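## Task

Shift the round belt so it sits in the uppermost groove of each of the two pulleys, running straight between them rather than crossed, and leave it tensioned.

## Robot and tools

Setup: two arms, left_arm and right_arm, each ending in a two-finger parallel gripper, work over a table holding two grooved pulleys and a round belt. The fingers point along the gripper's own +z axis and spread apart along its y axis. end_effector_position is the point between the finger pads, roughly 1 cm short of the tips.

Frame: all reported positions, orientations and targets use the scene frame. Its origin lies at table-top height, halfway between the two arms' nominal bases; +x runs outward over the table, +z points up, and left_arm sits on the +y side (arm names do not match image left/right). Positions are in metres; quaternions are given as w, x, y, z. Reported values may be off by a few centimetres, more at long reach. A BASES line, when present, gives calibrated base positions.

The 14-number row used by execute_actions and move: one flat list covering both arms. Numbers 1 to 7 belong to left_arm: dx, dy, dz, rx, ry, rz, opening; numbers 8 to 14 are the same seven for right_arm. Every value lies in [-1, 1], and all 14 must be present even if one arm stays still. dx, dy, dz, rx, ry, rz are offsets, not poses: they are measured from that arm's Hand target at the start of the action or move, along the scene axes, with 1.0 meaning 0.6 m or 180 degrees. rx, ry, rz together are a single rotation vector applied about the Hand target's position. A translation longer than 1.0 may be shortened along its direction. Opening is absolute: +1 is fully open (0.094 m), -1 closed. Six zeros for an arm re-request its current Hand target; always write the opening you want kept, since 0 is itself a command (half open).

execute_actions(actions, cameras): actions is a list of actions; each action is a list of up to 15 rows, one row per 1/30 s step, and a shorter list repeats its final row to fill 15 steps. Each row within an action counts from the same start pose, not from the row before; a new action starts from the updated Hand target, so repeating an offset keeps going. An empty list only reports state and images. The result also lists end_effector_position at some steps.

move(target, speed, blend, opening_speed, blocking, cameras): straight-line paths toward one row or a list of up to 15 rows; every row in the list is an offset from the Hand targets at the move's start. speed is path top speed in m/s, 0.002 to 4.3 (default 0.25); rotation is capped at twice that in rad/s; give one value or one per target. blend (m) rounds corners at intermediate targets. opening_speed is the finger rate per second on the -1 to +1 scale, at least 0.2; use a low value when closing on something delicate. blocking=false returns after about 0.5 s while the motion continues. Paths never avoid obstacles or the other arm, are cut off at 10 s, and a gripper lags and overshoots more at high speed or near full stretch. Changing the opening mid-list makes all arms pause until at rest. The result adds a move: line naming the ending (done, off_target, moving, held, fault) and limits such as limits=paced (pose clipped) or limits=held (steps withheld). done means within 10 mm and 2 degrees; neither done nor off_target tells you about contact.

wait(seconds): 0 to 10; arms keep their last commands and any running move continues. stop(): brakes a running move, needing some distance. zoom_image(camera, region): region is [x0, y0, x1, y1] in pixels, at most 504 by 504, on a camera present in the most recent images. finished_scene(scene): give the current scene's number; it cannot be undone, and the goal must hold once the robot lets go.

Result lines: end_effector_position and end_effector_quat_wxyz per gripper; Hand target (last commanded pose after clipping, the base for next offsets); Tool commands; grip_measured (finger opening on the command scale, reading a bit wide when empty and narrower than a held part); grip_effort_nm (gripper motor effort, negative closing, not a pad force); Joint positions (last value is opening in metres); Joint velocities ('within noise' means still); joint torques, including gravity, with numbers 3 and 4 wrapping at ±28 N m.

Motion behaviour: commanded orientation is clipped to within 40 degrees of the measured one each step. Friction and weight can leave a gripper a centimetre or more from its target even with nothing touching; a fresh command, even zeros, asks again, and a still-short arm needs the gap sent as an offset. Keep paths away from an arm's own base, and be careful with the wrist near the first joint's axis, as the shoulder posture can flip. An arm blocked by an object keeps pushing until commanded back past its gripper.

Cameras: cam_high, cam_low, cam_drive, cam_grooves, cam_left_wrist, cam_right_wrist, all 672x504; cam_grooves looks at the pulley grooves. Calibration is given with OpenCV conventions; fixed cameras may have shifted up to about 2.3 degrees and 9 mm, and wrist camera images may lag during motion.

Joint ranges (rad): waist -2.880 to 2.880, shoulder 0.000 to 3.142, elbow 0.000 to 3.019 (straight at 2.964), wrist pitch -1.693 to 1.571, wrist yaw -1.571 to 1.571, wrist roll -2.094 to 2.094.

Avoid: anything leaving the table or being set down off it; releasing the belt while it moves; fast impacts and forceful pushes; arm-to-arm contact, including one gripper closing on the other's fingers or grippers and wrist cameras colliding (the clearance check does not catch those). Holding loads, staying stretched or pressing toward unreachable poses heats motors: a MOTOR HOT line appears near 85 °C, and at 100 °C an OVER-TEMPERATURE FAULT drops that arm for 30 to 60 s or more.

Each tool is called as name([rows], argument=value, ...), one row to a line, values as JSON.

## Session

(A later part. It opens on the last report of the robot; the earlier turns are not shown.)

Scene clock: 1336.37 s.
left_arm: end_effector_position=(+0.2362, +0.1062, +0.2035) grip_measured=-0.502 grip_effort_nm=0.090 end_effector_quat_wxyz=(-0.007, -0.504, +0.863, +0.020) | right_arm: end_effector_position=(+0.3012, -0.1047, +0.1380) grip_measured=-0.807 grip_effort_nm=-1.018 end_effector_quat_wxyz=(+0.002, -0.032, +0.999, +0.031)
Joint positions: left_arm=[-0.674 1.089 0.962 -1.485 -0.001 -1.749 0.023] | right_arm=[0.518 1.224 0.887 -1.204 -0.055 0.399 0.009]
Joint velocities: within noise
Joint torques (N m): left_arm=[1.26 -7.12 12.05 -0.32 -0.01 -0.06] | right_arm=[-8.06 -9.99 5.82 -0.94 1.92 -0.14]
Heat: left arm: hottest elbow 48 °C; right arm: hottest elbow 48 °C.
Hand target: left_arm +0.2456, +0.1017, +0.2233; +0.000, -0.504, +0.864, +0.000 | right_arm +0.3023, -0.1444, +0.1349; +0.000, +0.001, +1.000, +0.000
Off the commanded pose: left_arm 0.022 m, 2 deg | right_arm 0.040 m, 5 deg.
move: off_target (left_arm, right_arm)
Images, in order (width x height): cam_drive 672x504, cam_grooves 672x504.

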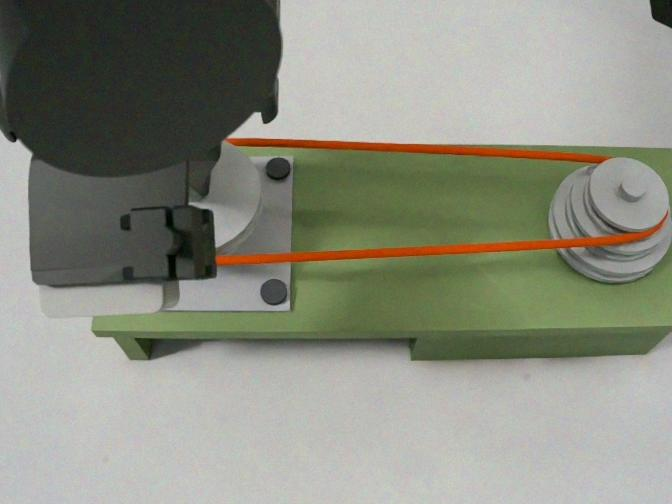

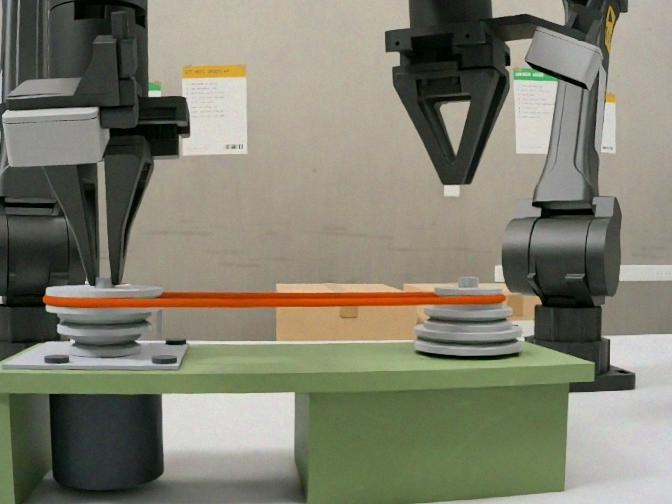

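move(target=[0,0,0,0,0,0,-0.5,0,-0.015,0,0,0,0,-1], speed=0.03, cameras=["cam_drive","cam_grooves"])

zoom_image(camera="cam_drive", region=[480, 110, 672, 300])

Scene clock: 1344.93 s.
left_arm: end_effector_position=(+0.2362, +0.1062, +0.2035) grip_measured=-0.502 grip_effort_nm=0.095 end_effector_quat_wxyz=(-0.007, -0.504, +0.863, +0.020) | right_arm: end_effector_position=(+0.3012, -0.1063, +0.1379) grip_measured=-0.807 grip_effort_nm=-1.028 end_effector_quat_wxyz=(+0.003, -0.039, +0.999, +0.038)
Joint positions: left_arm=[-0.674 1.089 0.962 -1.485 -0.001 -1.749 0.023] | right_arm=[0.507 1.218 0.881 -1.198 -0.067 0.375 0.009]
Joint velocities: within noise
Joint torques (N m): left_arm=[1.44 -6.83 11.93 -0.39 -0.02 -0.03] | right_arm=[-8.41 -9.35 5.64 -1.24 2.39 -0.12]
Heat: left arm: hottest elbow 48 °C; right arm: hottest elbow 47 °C.
Hand target: left_arm +0.2456, +0.1017, +0.2233; +0.000, -0.504, +0.864, +0.000 | right_arm +0.3023, -0.1535, +0.1349; +0.000, +0.001, +1.000, +0.000
Off the commanded pose: left_arm 0.022 m, 2 deg | right_arm 0.047 m, 6 deg.
move: off_target (left_arm, right_arm)
Images, in order (width x height): cam_drive 672x504, cam_grooves 672x504.

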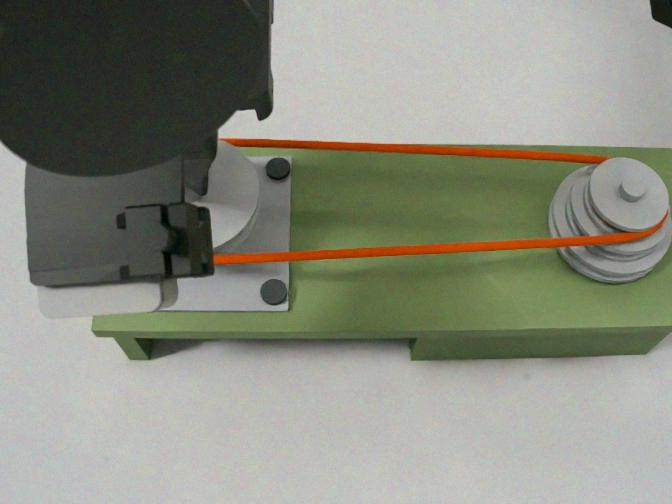

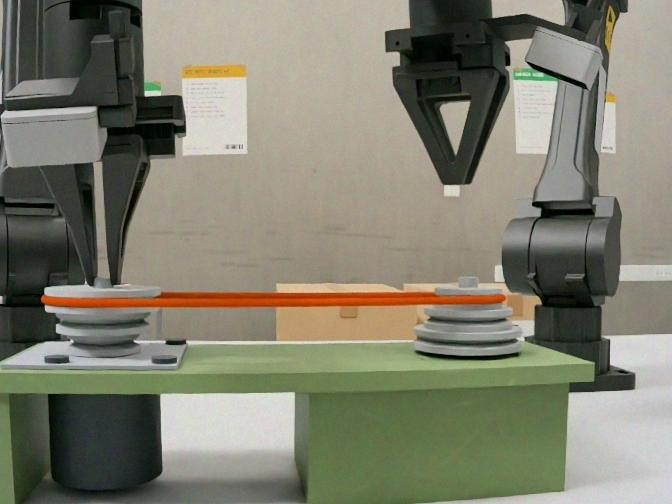

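Scaled by 2.625 from the camera's 672x504 image, which has a finer 960x720 frame.

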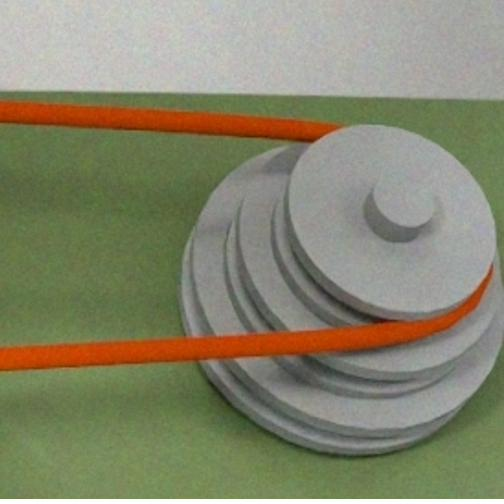

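move(target=[0,0,0,0,0,0,-0.5,0,-0.02,0,0,0,0,-1], speed=0.03, cameras=["cam_drive","cam_grooves"])

zoom_image(camera="cam_drive", region=[480, 110, 672, 300])

Scene clock: 1353.07 s.
left_arm: end_effector_position=(+0.2362, +0.1062, +0.2035) grip_measured=-0.502 grip_effort_nm=0.095 end_effector_quat_wxyz=(-0.007, -0.504, +0.863, +0.020) | right_arm: end_effector_position=(+0.3013, -0.1072, +0.1379) grip_measured=-0.807 grip_effort_nm=-1.018 end_effector_quat_wxyz=(+0.004, -0.049, +0.998, +0.047)
Joint positions: left_arm=[-0.674 1.089 0.962 -1.485 -0.001 -1.749 0.023] | right_arm=[0.495 1.211 0.875 -1.191 -0.084 0.343 0.009]
Joint velocities: within noise
Joint torques (N m): left_arm=[1.61 -6.77 11.95 -0.38 -0.03 -0.09] | right_arm=[-10.52 -9.29 5.6 -1.42 2.9 -0.14]
Heat: left arm: hottest elbow 48 °C; right arm: hottest elbow 46 °C.
Hand target: left_arm +0.2456, +0.1017, +0.2233; +0.000, -0.504, +0.864, +0.000 | right_arm +0.3023, -0.1654, +0.1350; +0.000, +0.001, +1.000, +0.000
Off the commanded pose: left_arm 0.022 m, 2 deg | right_arm 0.058 m, 8 deg.
move: off_target (left_arm, right_arm)
Images, in order (width x height): cam_drive 672x504, cam_grooves 672x504.

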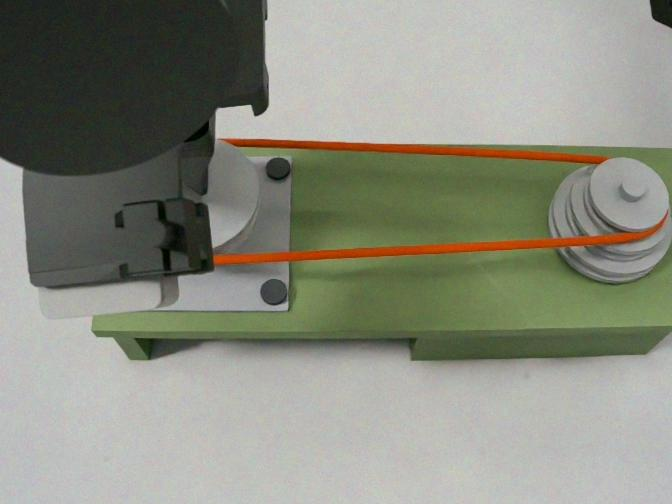

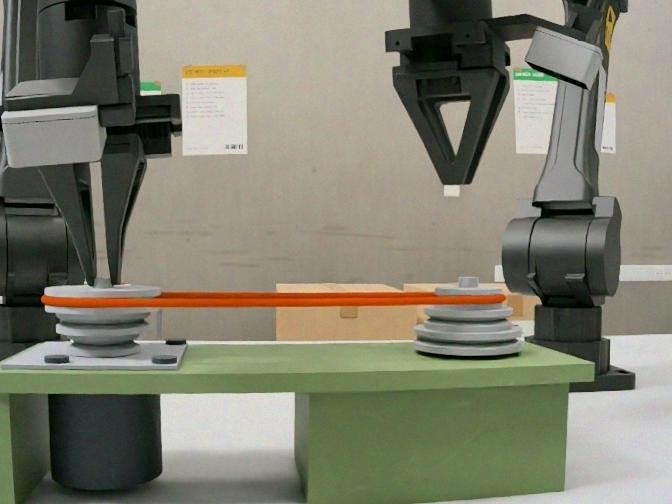

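Scaled by 2.625 from the camera's 672x504 image, which has a finer 960x720 frame.

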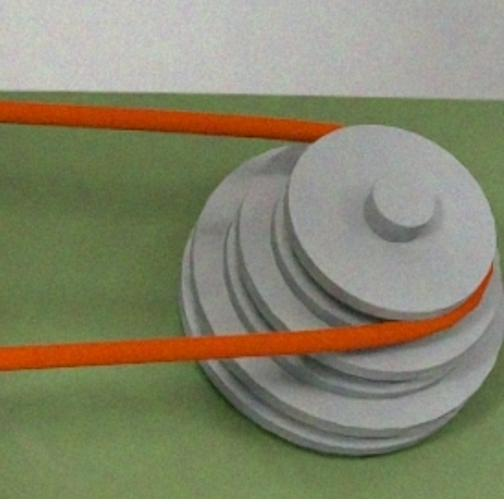

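move(target=[0,0,0,0,0,0,-0.5,-0.0017,0.088,0.004,0,0,0,-1], speed=0.03, cameras=["cam_drive","cam_grooves"])

zoom_image(camera="cam_drive", region=[480, 110, 672, 300])

Scene clock: 1359.87 s.
left_arm: end_effector_position=(+0.2362, +0.1062, +0.2035) grip_measured=-0.502 grip_effort_nm=0.095 end_effector_quat_wxyz=(-0.007, -0.504, +0.863, +0.020) | right_arm: end_effector_position=(+0.3001, -0.1040, +0.1372) grip_measured=-0.807 grip_effort_nm=-1.023 end_effector_quat_wxyz=(+0.013, -0.014, +1.000, +0.022)
Joint positions: left_arm=[-0.674 1.089 0.962 -1.485 -0.001 -1.749 0.023] | right_arm=[0.535 1.214 0.877 -1.19 -0.028 0.452 0.009]
Joint velocities: within noise
Joint torques (N m): left_arm=[1.08 -6.42 11.95 -0.57 -0.04 -0.07] | right_arm=[-1.9 -6.71 8.75 -1.33 1.14 0.15]
Heat: left arm: hottest elbow 48 °C; right arm: hottest elbow 46 °C.
Hand target: left_arm +0.2456, +0.1017, +0.2233; +0.000, -0.504, +0.864, +0.000 | right_arm +0.3013, -0.1127, +0.1374; +0.000, +0.001, +1.000, +0.000
Off the commanded pose: left_arm 0.022 m, 2 deg | right_arm 0.009 m, 3 deg.
move: off_target (left_arm, right_arm)
Images, in order (width x height): cam_drive 672x504, cam_grooves 672x504.

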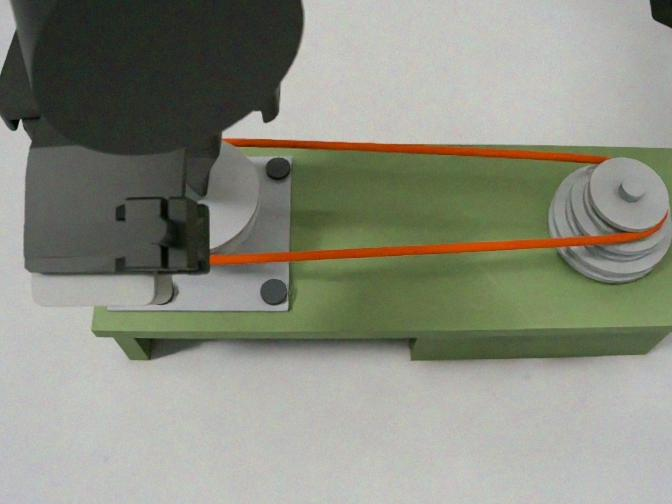

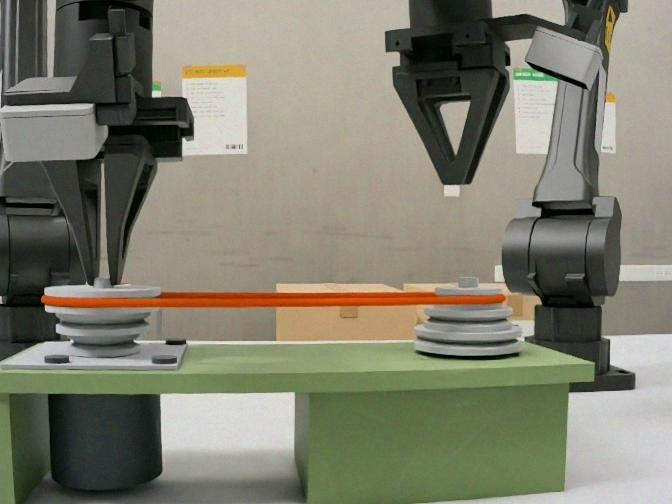

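Scaled by 2.625 from the camera's 672x504 image, which has a finer 960x720 frame.

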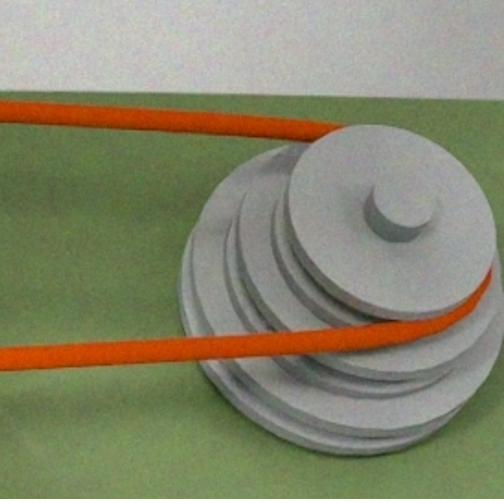

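Plate holds. Open and lift.

move(target=[0,0,0,0,0,0,-0.5,0,0.008,0,0,0,0,-0.45], speed=0.05, opening_speed=0.6, cameras=["cam_grooves"])

move(target=[0,0,0,0,0,0,-0.5,0,0,0.17,0,0,0,-0.45], speed=0.1, cameras=["cam_drive","cam_grooves"])

move(target=[0,0,0,0,0,0,-0.5,-0.15,-0.2,0.05,0,0,0,-0.45], speed=0.2, cameras=["cam_drive","cam_grooves","cam_high"])

Scene clock: 1370.13 s.
left_arm: end_effector_position=(+0.2362, +0.1062, +0.2035) grip_measured=-0.502 grip_effort_nm=0.095 end_effector_quat_wxyz=(-0.007, -0.504, +0.863, +0.020) | right_arm: end_effector_position=(+0.2972, -0.1080, +0.1362) grip_measured=-0.453 grip_effort_nm=0.110 end_effector_quat_wxyz=(+0.007, -0.008, +1.000, +0.006)
Joint positions: left_arm=[-0.674 1.089 0.962 -1.485 -0.001 -1.749 0.023] | right_arm=[0.541 1.22 0.88 -1.213 -0.005 0.469 0.026]
Joint velocities: within noise
Joint torques (N m): left_arm=[1.14 -6.48 11.93 -0.35 -0.03 -0.06] | right_arm=[-1.2 -6.83 8.91 -0.65 0.29 0.13]
Heat: left arm: hottest elbow 48 °C; right arm: hottest elbow 48 °C.
Hand target: left_arm +0.2456, +0.1017, +0.2233; +0.000, -0.504, +0.864, +0.000 | right_arm +0.3012, -0.1078, +0.1372; +0.000, +0.001, +1.000, +0.000
Off the commanded pose: left_arm 0.022 m, 2 deg | right_arm 0.004 m, 1 deg.
move: off_target (left_arm)
Images, in order (width x height): cam_grooves 672x504.

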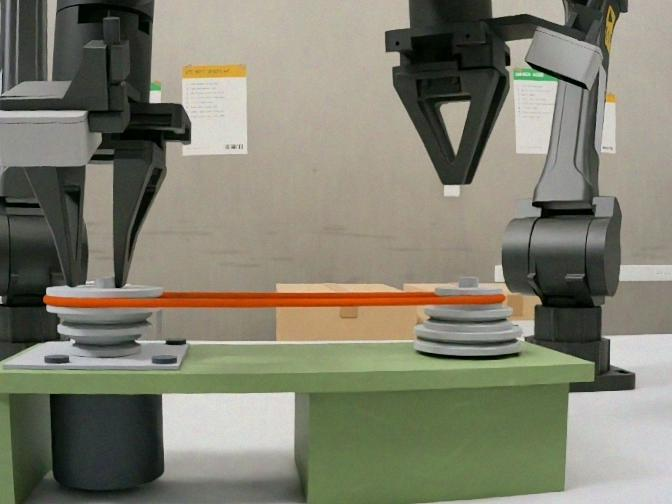

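Scene clock: 1371.77 s.
left_arm: end_effector_position=(+0.2362, +0.1062, +0.2035) grip_measured=-0.502 grip_effort_nm=0.095 end_effector_quat_wxyz=(-0.007, -0.504, +0.863, +0.020) | right_arm: end_effector_position=(+0.2890, -0.1129, +0.2175) grip_measured=-0.451 grip_effort_nm=0.090 end_effector_quat_wxyz=(-0.023, -0.008, +1.000, -0.010)
Joint positions: left_arm=[-0.674 1.089 0.962 -1.485 -0.001 -1.749 0.023] | right_arm=[0.541 1.187 1.072 -1.505 -0.002 0.47 0.026]
Joint velocities: within noise
Joint torques (N m): left_arm=[1.61 -6.07 12.14 -0.38 -0.03 -0.06] | right_arm=[-1.26 -8.29 11.41 -0.29 0.12 0.11]
Heat: left arm: hottest elbow 48 °C; right arm: hottest elbow 49 °C.
Hand target: left_arm +0.2456, +0.1017, +0.2233; +0.000, -0.504, +0.864, +0.000 | right_arm +0.3013, -0.1078, +0.2393; +0.000, +0.001, +1.000, +0.000
Off the commanded pose: left_arm 0.022 m, 2 deg | right_arm 0.025 m, 3 deg.
move: off_target (left_arm, right_arm)
Images, in order (width x height): cam_drive 672x504, cam_grooves 672x504.

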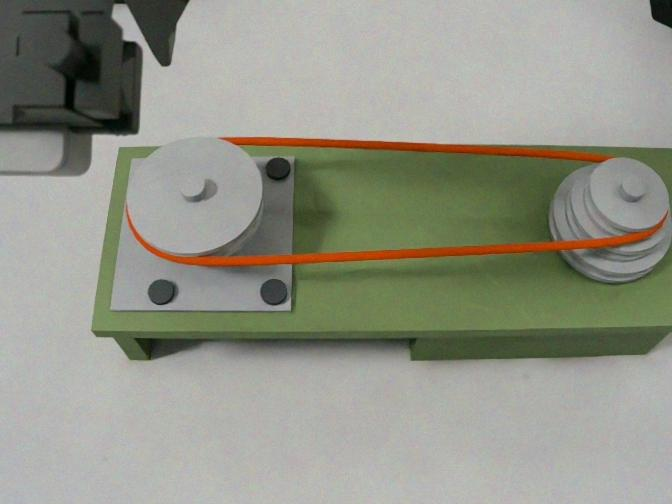

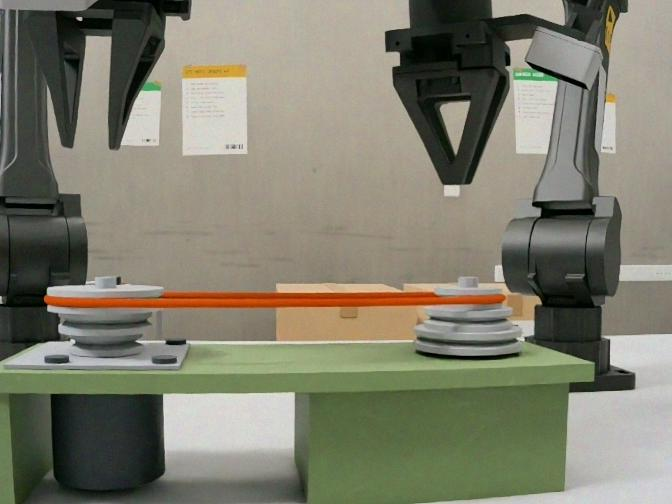

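Scene clock: 1373.60 s.
left_arm: end_effector_position=(+0.2362, +0.1062, +0.2035) grip_measured=-0.502 grip_effort_nm=0.095 end_effector_quat_wxyz=(-0.007, -0.504, +0.863, +0.020) | right_arm: end_effector_position=(+0.2157, -0.2250, +0.2733) grip_measured=-0.451 grip_effort_nm=0.085 end_effector_quat_wxyz=(+0.016, +0.002, +1.000, +0.001)
Joint positions: left_arm=[-0.674 1.089 0.962 -1.485 -0.001 -1.749 0.023] | right_arm=[0.221 0.838 1 -1.701 0.003 0.17 0.026]
Joint velocities: within noise
Joint torques (N m): left_arm=[1.49 -7.18 12.14 -0.5 -0.01 -0.1] | right_arm=[-1.96 -3.43 6.91 -0.16 -0.03 -0.24]
Heat: left arm: hottest elbow 48 °C; right arm: hottest elbow 49 °C.
Hand target: left_arm +0.2456, +0.1017, +0.2233; +0.000, -0.504, +0.864, +0.000 | right_arm +0.2112, -0.2279, +0.2693; +0.000, +0.001, +1.000, +0.000
Off the commanded pose: left_arm 0.022 m, 2 deg | right_arm 0.007 m, 2 deg.
joint sent to its limit (right arm) — joint 4 (wrist pitch), lower limit. The joint targets still meet the commanded pose.
move: off_target (left_arm)
Images, in order (width x height): cam_high 672x504, cam_drive 672x504, cam_grooves 672x504.

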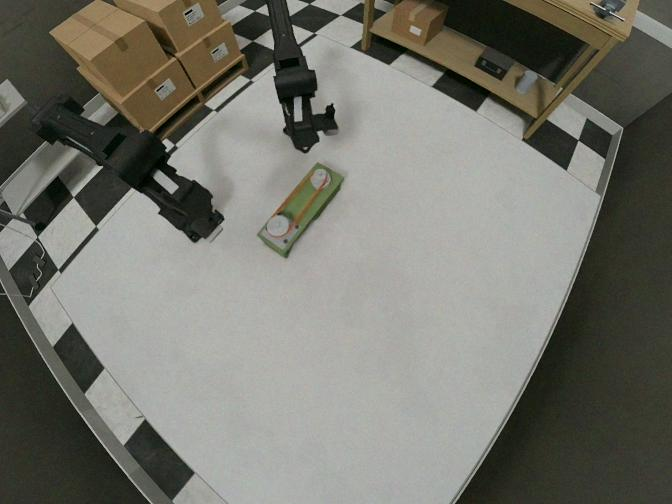

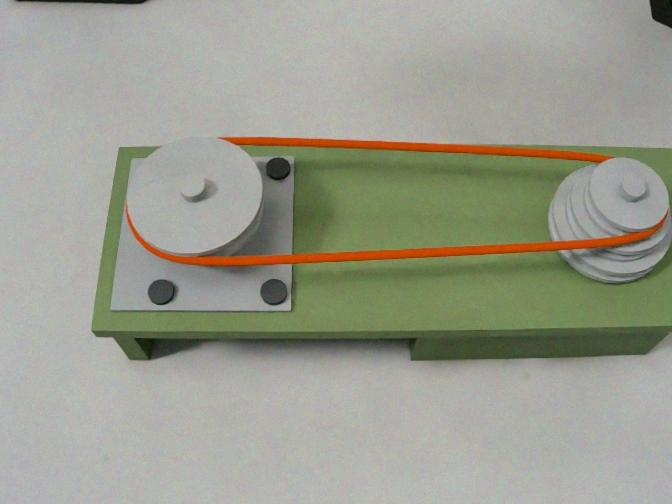

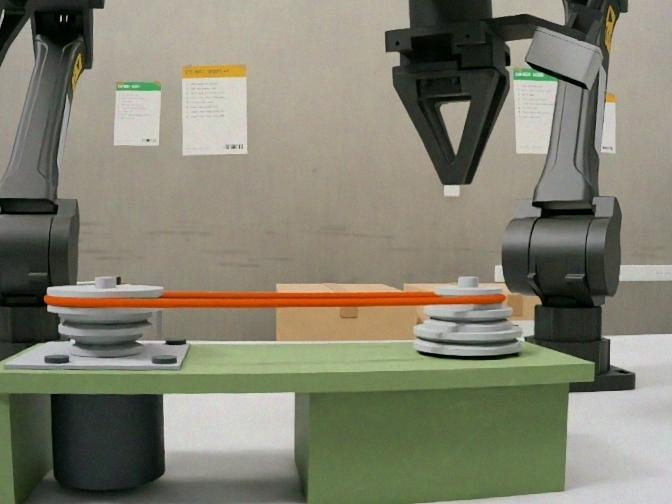

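zoom_image(camera="cam_drive", region=[480, 110, 672, 300])

zoom_image(camera="cam_drive", region=[90, 110, 330, 330])

zoom_image(camera="cam_grooves", region=[0, 240, 240, 400])

zoom_image(camera="cam_grooves", region=[380, 240, 560, 380])

Scaled by 2.625 from the camera's 672x504 image, which has a finer 960x720 frame.

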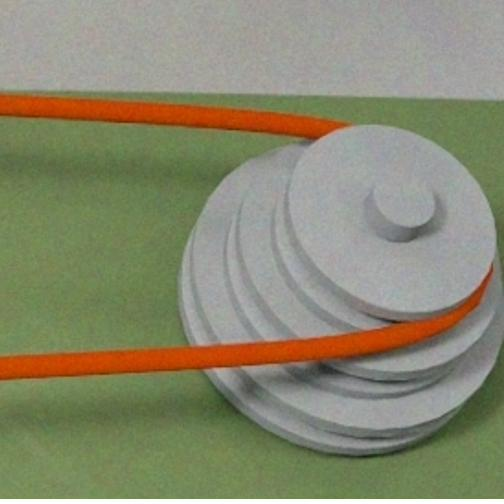

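Scaled by 2.100 from the camera's 672x504 image, which has a finer 960x720 frame.

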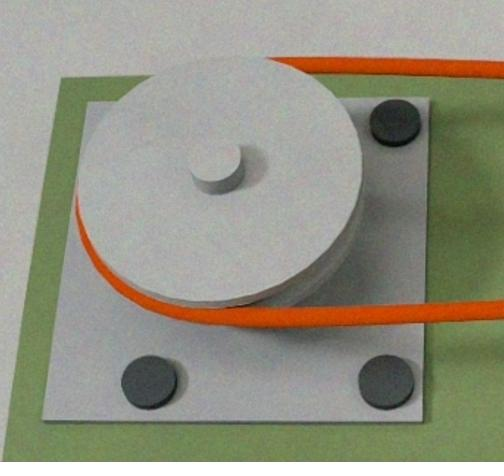

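Scaled by 2.100 from the camera's 672x504 image, which has a finer 960x720 frame.

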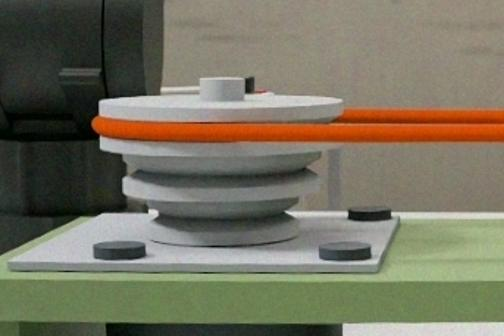

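Scaled by 2.800 from the camera's 672x504 image, which has a finer 960x720 frame.

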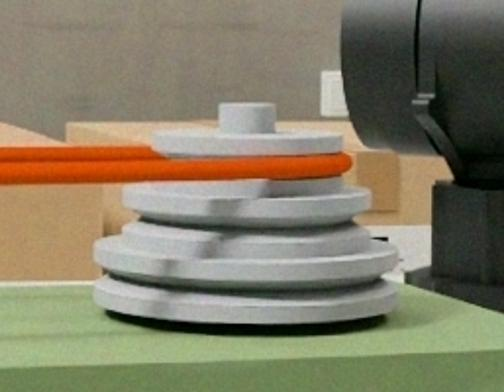

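move([
  [0,0,0,0,0,0,-0.5,0.153,0.201,-0.11,0,0,0,-0.4],
  [0,0,0,0,0,0,-0.5,0.153,0.203,-0.19,0,0,0,-0.4],
], speed=[0.2,0.1], cameras=["cam_drive","cam_grooves"])

Scene clock: 1406.63 s.
left_arm: end_effector_position=(+0.2362, +0.1062, +0.2035) grip_measured=-0.502 grip_effort_nm=0.095 end_effector_quat_wxyz=(-0.007, -0.504, +0.863, +0.020) | right_arm: end_effector_position=(+0.3044, -0.1096, +0.1611) grip_measured=-0.402 grip_effort_nm=0.115 end_effector_quat_wxyz=(+0.003, -0.001, +1.000, +0.002)
Joint positions: left_arm=[-0.674 1.089 0.962 -1.485 -0.001 -1.749 0.023] | right_arm=[0.528 1.22 0.948 -1.291 -0.001 0.472 0.028]
Joint velocities: within noise
Joint torques (N m): left_arm=[0.79 -6.65 12 -0.55 -0.06 -0.06] | right_arm=[0.44 -7.71 6.99 0.28 0.1 0.11]
Heat: left arm: hottest elbow 49 °C; right arm: hottest elbow 49 °C.
Hand target: left_arm +0.2456, +0.1017, +0.2233; +0.000, -0.504, +0.864, +0.000 | right_arm +0.3030, -0.1061, +0.1552; +0.000, +0.001, +1.000, +0.000
Off the commanded pose: left_arm 0.022 m, 2 deg | right_arm 0.007 m, 0 deg.
move: off_target (left_arm)
Images, in order (width x height): cam_drive 672x504, cam_grooves 672x504.

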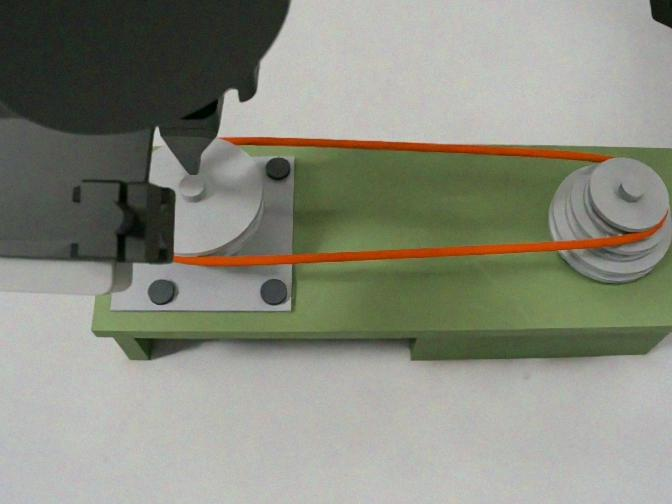

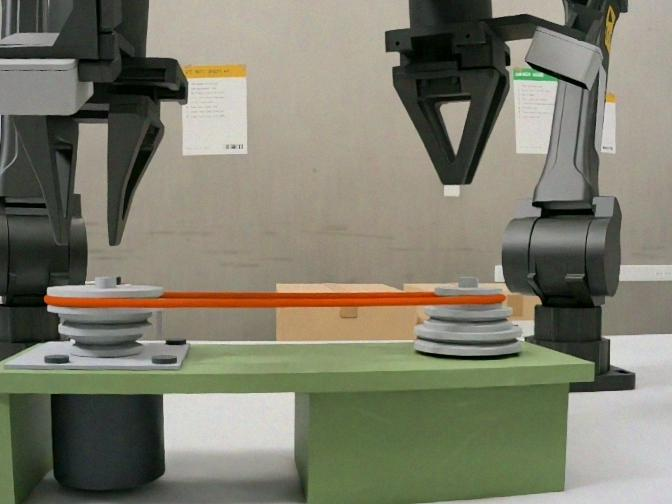

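move(target=[0,0,0,0,0,0,-0.5,0,0.010,-0.036,0,0,0,-0.4], speed=0.06, cameras=["cam_drive","cam_grooves"])

Scene clock: 1414.30 s.
left_arm: end_effector_position=(+0.2362, +0.1062, +0.2035) grip_measured=-0.502 grip_effort_nm=0.095 end_effector_quat_wxyz=(-0.007, -0.504, +0.863, +0.020) | right_arm: end_effector_position=(+0.3053, -0.1031, +0.1409) grip_measured=-0.402 grip_effort_nm=0.115 end_effector_quat_wxyz=(+0.005, -0.001, +1.000, +0.003)
Joint positions: left_arm=[-0.674 1.089 0.962 -1.485 -0.001 -1.749 0.023] | right_arm=[0.545 1.246 0.914 -1.227 -0.001 0.488 0.028]
Joint velocities: within noise
Joint torques (N m): left_arm=[1.55 -6.65 11.97 -0.38 0 -0.07] | right_arm=[0.26 -7.06 6.84 0.59 0.13 0.04]
Heat: left arm: hottest elbow 49 °C; right arm: hottest elbow 48 °C.
Hand target: left_arm +0.2456, +0.1017, +0.2233; +0.000, -0.504, +0.864, +0.000 | right_arm +0.3030, -0.1000, +0.1337; +0.000, +0.001, +1.000, +0.000
Off the commanded pose: left_arm 0.022 m, 2 deg | right_arm 0.008 m, 1 deg.
move: off_target (left_arm)
Images, in order (width x height): cam_drive 672x504, cam_grooves 672x504.

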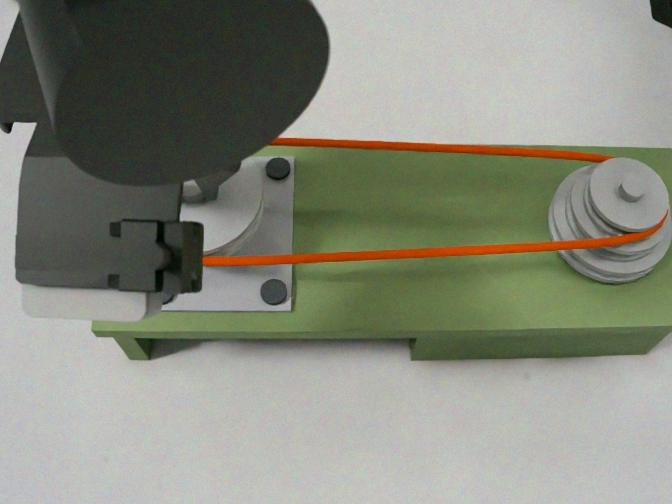

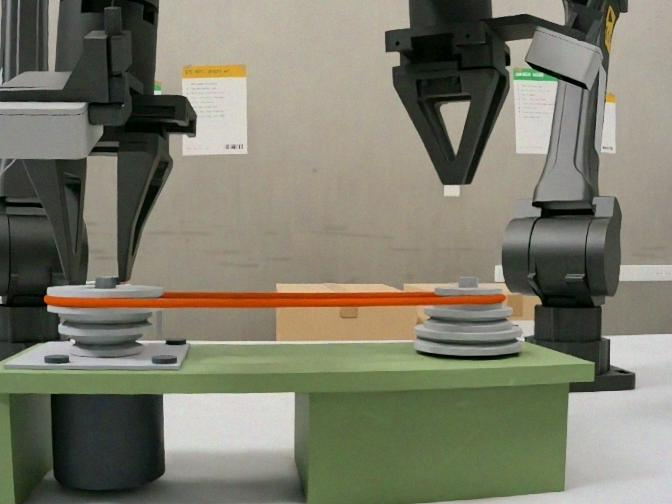

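move([
  [0,0,0,0,0,0,-0.5,-0.008,0,-0.003,0,0,0,-0.4],
  [0,0,0,0,0,0,-0.5,-0.008,0,-0.003,0,0,0,-1],
], speed=0.06, opening_speed=0.6, cameras=["cam_drive","cam_grooves"])

Scene clock: 1423.03 s.
left_arm: end_effector_position=(+0.2362, +0.1062, +0.2035) grip_measured=-0.502 grip_effort_nm=0.090 end_effector_quat_wxyz=(-0.007, -0.504, +0.863, +0.020) | right_arm: end_effector_position=(+0.3020, -0.0997, +0.1373) grip_measured=-0.805 grip_effort_nm=-1.004 end_effector_quat_wxyz=(+0.004, -0.003, +1.000, +0.004)
Joint positions: left_arm=[-0.674 1.089 0.962 -1.485 -0.001 -1.749 0.023] | right_arm=[0.557 1.246 0.904 -1.218 -0.004 0.495 0.009]
Joint velocities: within noise
Joint torques (N m): left_arm=[1.26 -6.18 12.05 -0.46 0.01 -0.04] | right_arm=[-0.15 -8 6.58 0.23 0.22 0.18]
Heat: left arm: hottest elbow 49 °C; right arm: hottest elbow 48 °C.
Hand target: left_arm +0.2456, +0.1017, +0.2233; +0.000, -0.504, +0.864, +0.000 | right_arm +0.2982, -0.1001, +0.1319; +0.000, +0.001, +1.000, +0.000
Off the commanded pose: left_arm 0.022 m, 2 deg | right_arm 0.007 m, 1 deg.
move: off_target (left_arm)
Images, in order (width x height): cam_drive 672x504, cam_grooves 672x504.

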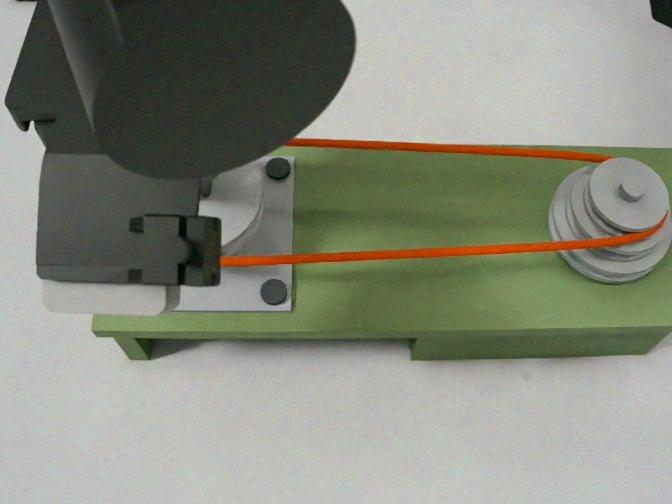

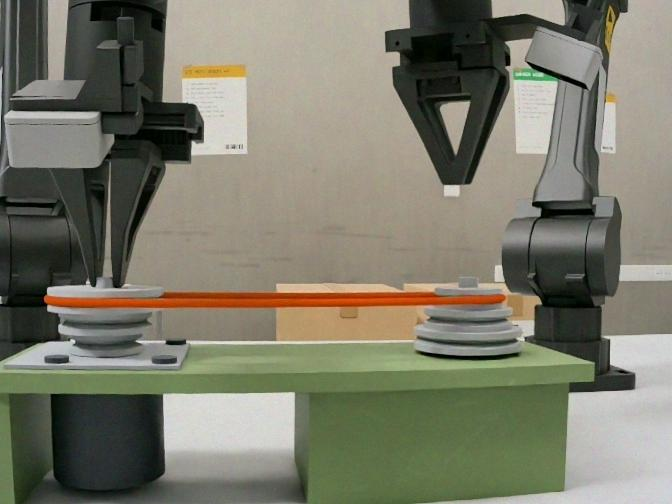

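move(target=[0,0,0,0,0,0,-0.5,0.005,-0.11,0.005,0,0,0,-1], speed=0.02, cameras=["cam_drive","cam_grooves"])

Scene clock: 1432.83 s.
left_arm: end_effector_position=(+0.2362, +0.1062, +0.2035) grip_measured=-0.502 grip_effort_nm=0.095 end_effector_quat_wxyz=(-0.007, -0.504, +0.863, +0.020) | right_arm: end_effector_position=(+0.3004, -0.1073, +0.1370) grip_measured=-0.806 grip_effort_nm=-1.018 end_effector_quat_wxyz=(+0.004, -0.051, +0.998, +0.046)
Joint positions: left_arm=[-0.674 1.089 0.962 -1.485 -0.001 -1.749 0.023] | right_arm=[0.497 1.211 0.872 -1.189 -0.083 0.342 0.009]
Joint velocities: within noise
Joint torques (N m): left_arm=[1.38 -6.53 11.92 -0.31 -0.02 -0.07] | right_arm=[-10.17 -10.52 5.49 -1.44 2.87 -0.11]
Heat: left arm: hottest elbow 49 °C; right arm: hottest elbow 47 °C.
Hand target: left_arm +0.2456, +0.1017, +0.2233; +0.000, -0.504, +0.864, +0.000 | right_arm +0.3013, -0.1660, +0.1349; +0.000, +0.001, +1.000, +0.000
Off the commanded pose: left_arm 0.022 m, 2 deg | right_arm 0.059 m, 8 deg.
move: off_target (left_arm, right_arm)
Images, in order (width x height): cam_drive 672x504, cam_grooves 672x504.

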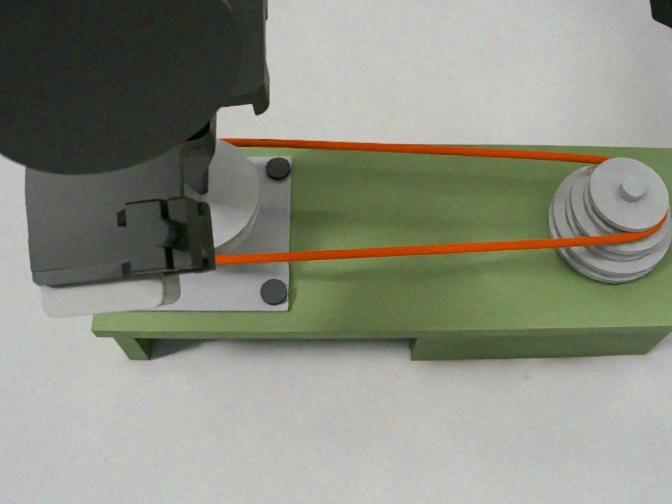

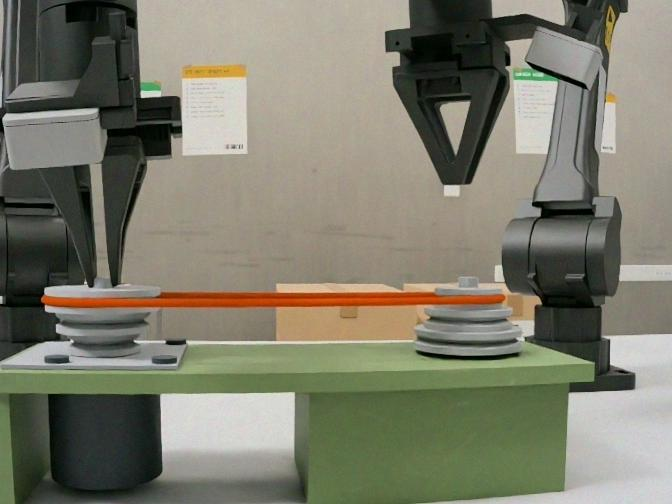

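move(target=[0,0,0,0,0,0,-0.5,0,-0.04,0,0,0,0,-1], speed=0.03, cameras=["cam_drive","cam_grooves"])

Scene clock: 1438.37 s.
left_arm: end_effector_position=(+0.2362, +0.1062, +0.2035) grip_measured=-0.502 grip_effort_nm=0.090 end_effector_quat_wxyz=(-0.007, -0.504, +0.863, +0.020) | right_arm: end_effector_position=(+0.3004, -0.1093, +0.1369) grip_measured=-0.806 grip_effort_nm=-1.023 end_effector_quat_wxyz=(+0.006, -0.070, +0.996, +0.063)
Joint positions: left_arm=[-0.674 1.089 0.962 -1.485 -0.001 -1.749 0.023] | right_arm=[0.474 1.199 0.861 -1.177 -0.114 0.282 0.009]
Joint velocities: within noise
Joint torques (N m): left_arm=[1.49 -6.89 11.96 -0.35 0.01 -0.06] | right_arm=[-13.57 -10.75 5.05 -2.28 3.85 -0.08]
Heat: left arm: hottest elbow 49 °C; right arm: hottest elbow 47 °C.
Hand target: left_arm +0.2456, +0.1017, +0.2233; +0.000, -0.504, +0.864, +0.000 | right_arm +0.3012, -0.1901, +0.1348; +0.000, +0.001, +1.000, +0.000
Off the commanded pose: left_arm 0.022 m, 2 deg | right_arm 0.081 m, 11 deg.
move: off_target (left_arm, right_arm)
Images, in order (width x height): cam_drive 672x504, cam_grooves 672x504.

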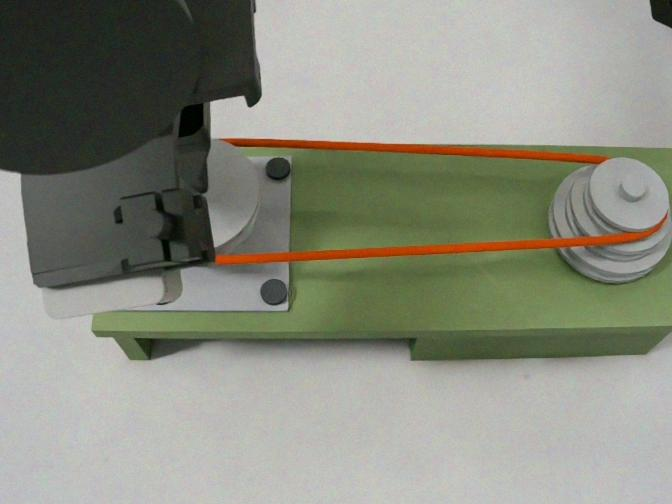

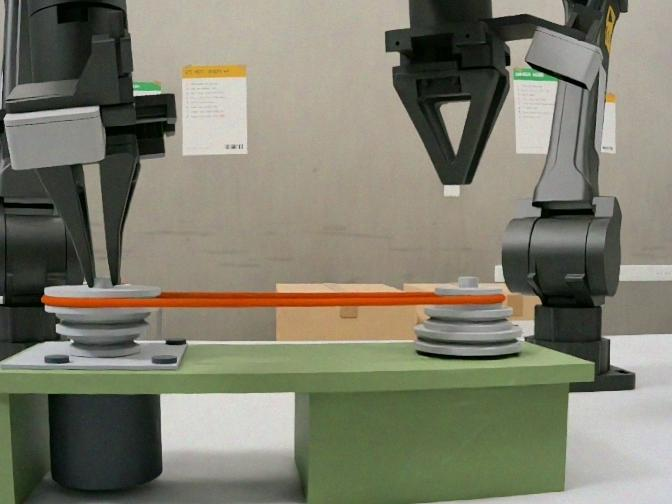

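move(target=[0,0,0,0,0,0,-0.5,0,0.118,0.004,0,0,0,-1], speed=0.04, cameras=["cam_drive","cam_grooves"])

move(target=[0,0,0,0,0,0,-0.5,0,0,0,0,0,0,-0.6], speed=0.05, opening_speed=0.25, cameras=["cam_drive","cam_grooves"])

Scene clock: 1452.90 s.
left_arm: end_effector_position=(+0.2362, +0.1062, +0.2035) grip_measured=-0.502 grip_effort_nm=0.095 end_effector_quat_wxyz=(-0.007, -0.504, +0.863, +0.020) | right_arm: end_effector_position=(+0.2994, -0.1047, +0.1363) grip_measured=-0.806 grip_effort_nm=-1.018 end_effector_quat_wxyz=(+0.012, -0.021, +0.999, +0.028)
Joint positions: left_arm=[-0.674 1.089 0.962 -1.485 -0.001 -1.749 0.023] | right_arm=[0.528 1.21 0.871 -1.185 -0.039 0.432 0.009]
Joint velocities: within noise
Joint torques (N m): left_arm=[1.61 -6.95 11.92 -0.31 -0.03 -0.04] | right_arm=[-3.25 -6.77 8.66 -1.44 1.43 0.12]
Heat: left arm: hottest elbow 50 °C; right arm: hottest wrist yaw 61 °C.
Hand target: left_arm +0.2456, +0.1017, +0.2233; +0.000, -0.504, +0.864, +0.000 | right_arm +0.3013, -0.1193, +0.1373; +0.000, +0.001, +1.000, +0.000
Off the commanded pose: left_arm 0.022 m, 2 deg | right_arm 0.015 m, 4 deg.
move: off_target (left_arm, right_arm)
Images, in order (width x height): cam_drive 672x504, cam_grooves 672x504.

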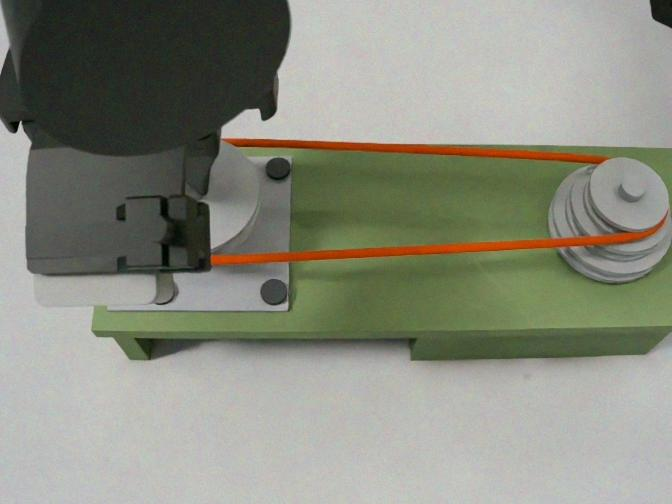

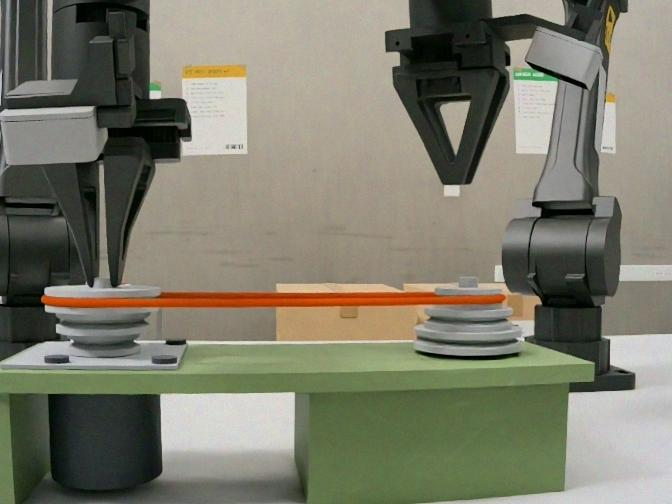

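Scene clock: 1454.80 s.
left_arm: end_effector_position=(+0.2362, +0.1062, +0.2035) grip_measured=-0.502 grip_effort_nm=0.095 end_effector_quat_wxyz=(-0.007, -0.504, +0.863, +0.020) | right_arm: end_effector_position=(+0.2984, -0.1072, +0.1361) grip_measured=-0.602 grip_effort_nm=0.085 end_effector_quat_wxyz=(+0.011, -0.020, +1.000, +0.021)
Joint positions: left_arm=[-0.674 1.089 0.962 -1.485 -0.001 -1.749 0.023] | right_arm=[0.529 1.21 0.871 -1.194 -0.028 0.435 0.019]
Joint velocities: within noise
Joint torques (N m): left_arm=[1.08 -7.18 12.08 -0.38 -0.01 -0.08] | right_arm=[-2.67 -7.88 8.68 -1.18 1.06 0.15]
Heat: left arm: hottest elbow 50 °C; right arm: hottest wrist yaw 59 °C.
Hand target: left_arm +0.2456, +0.1017, +0.2233; +0.000, -0.504, +0.864, +0.000 | right_arm +0.3013, -0.1192, +0.1374; +0.000, +0.001, +1.000, +0.000
Off the commanded pose: left_arm 0.022 m, 2 deg | right_arm 0.012 m, 4 deg.
move: off_target (left_arm, right_arm)
Images, in order (width x height): cam_drive 672x504, cam_grooves 672x504.

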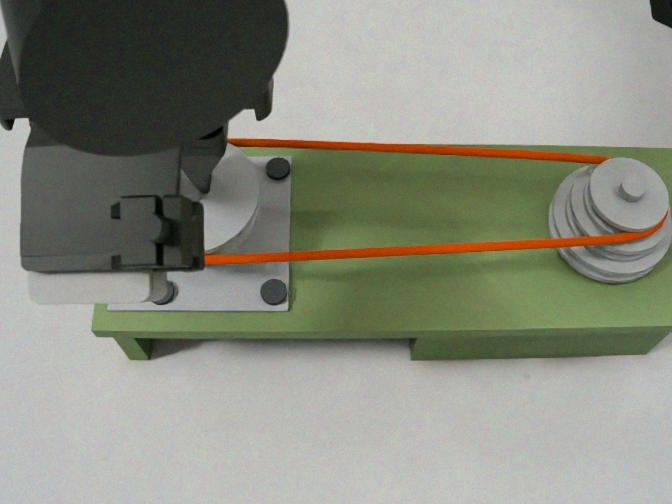

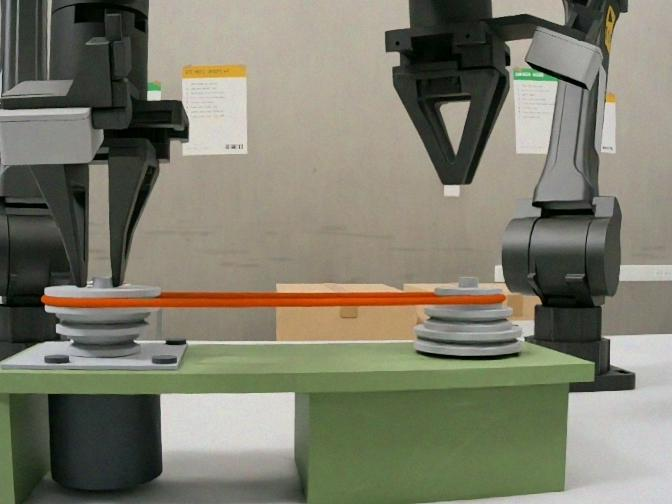

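move(target=[0,0,0,0,0,0,-0.5,0,0.01,0.0,0,0,0,-0.4], speed=0.05, opening_speed=0.25, cameras=["cam_drive","cam_grooves"])

Scene clock: 1463.47 s.
left_arm: end_effector_position=(+0.2362, +0.1062, +0.2035) grip_measured=-0.502 grip_effort_nm=0.095 end_effector_quat_wxyz=(-0.007, -0.504, +0.863, +0.020) | right_arm: end_effector_position=(+0.2974, -0.1108, +0.1359) grip_measured=-0.402 grip_effort_nm=0.100 end_effector_quat_wxyz=(+0.009, -0.010, +1.000, +0.012)
Joint positions: left_arm=[-0.674 1.089 0.962 -1.485 -0.001 -1.749 0.023] | right_arm=[0.529 1.211 0.871 -1.204 -0.012 0.453 0.028]
Joint velocities: within noise
Joint torques (N m): left_arm=[1.38 -6.48 11.82 -0.4 0 -0.05] | right_arm=[-1.73 -6.3 9.16 -1.1 0.5 0.11]
Heat: left arm: hottest elbow 50 °C; right arm: hottest wrist yaw 50 °C.
Hand target: left_arm +0.2456, +0.1017, +0.2233; +0.000, -0.504, +0.864, +0.000 | right_arm +0.3013, -0.1132, +0.1373; +0.000, +0.000, +1.000, +0.000
Off the commanded pose: left_arm 0.022 m, 2 deg | right_arm 0.005 m, 2 deg.
move: off_target (left_arm)
Images, in order (width x height): cam_drive 672x504, cam_grooves 672x504.

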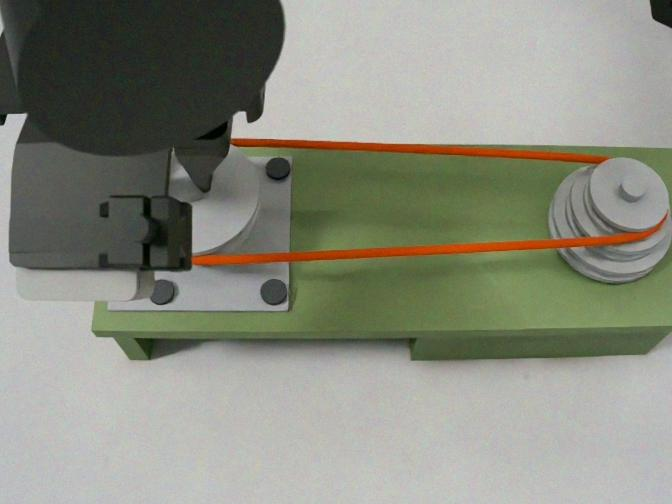

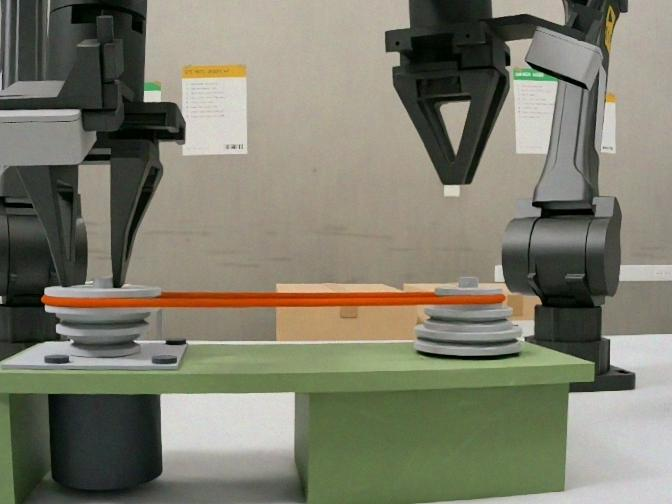

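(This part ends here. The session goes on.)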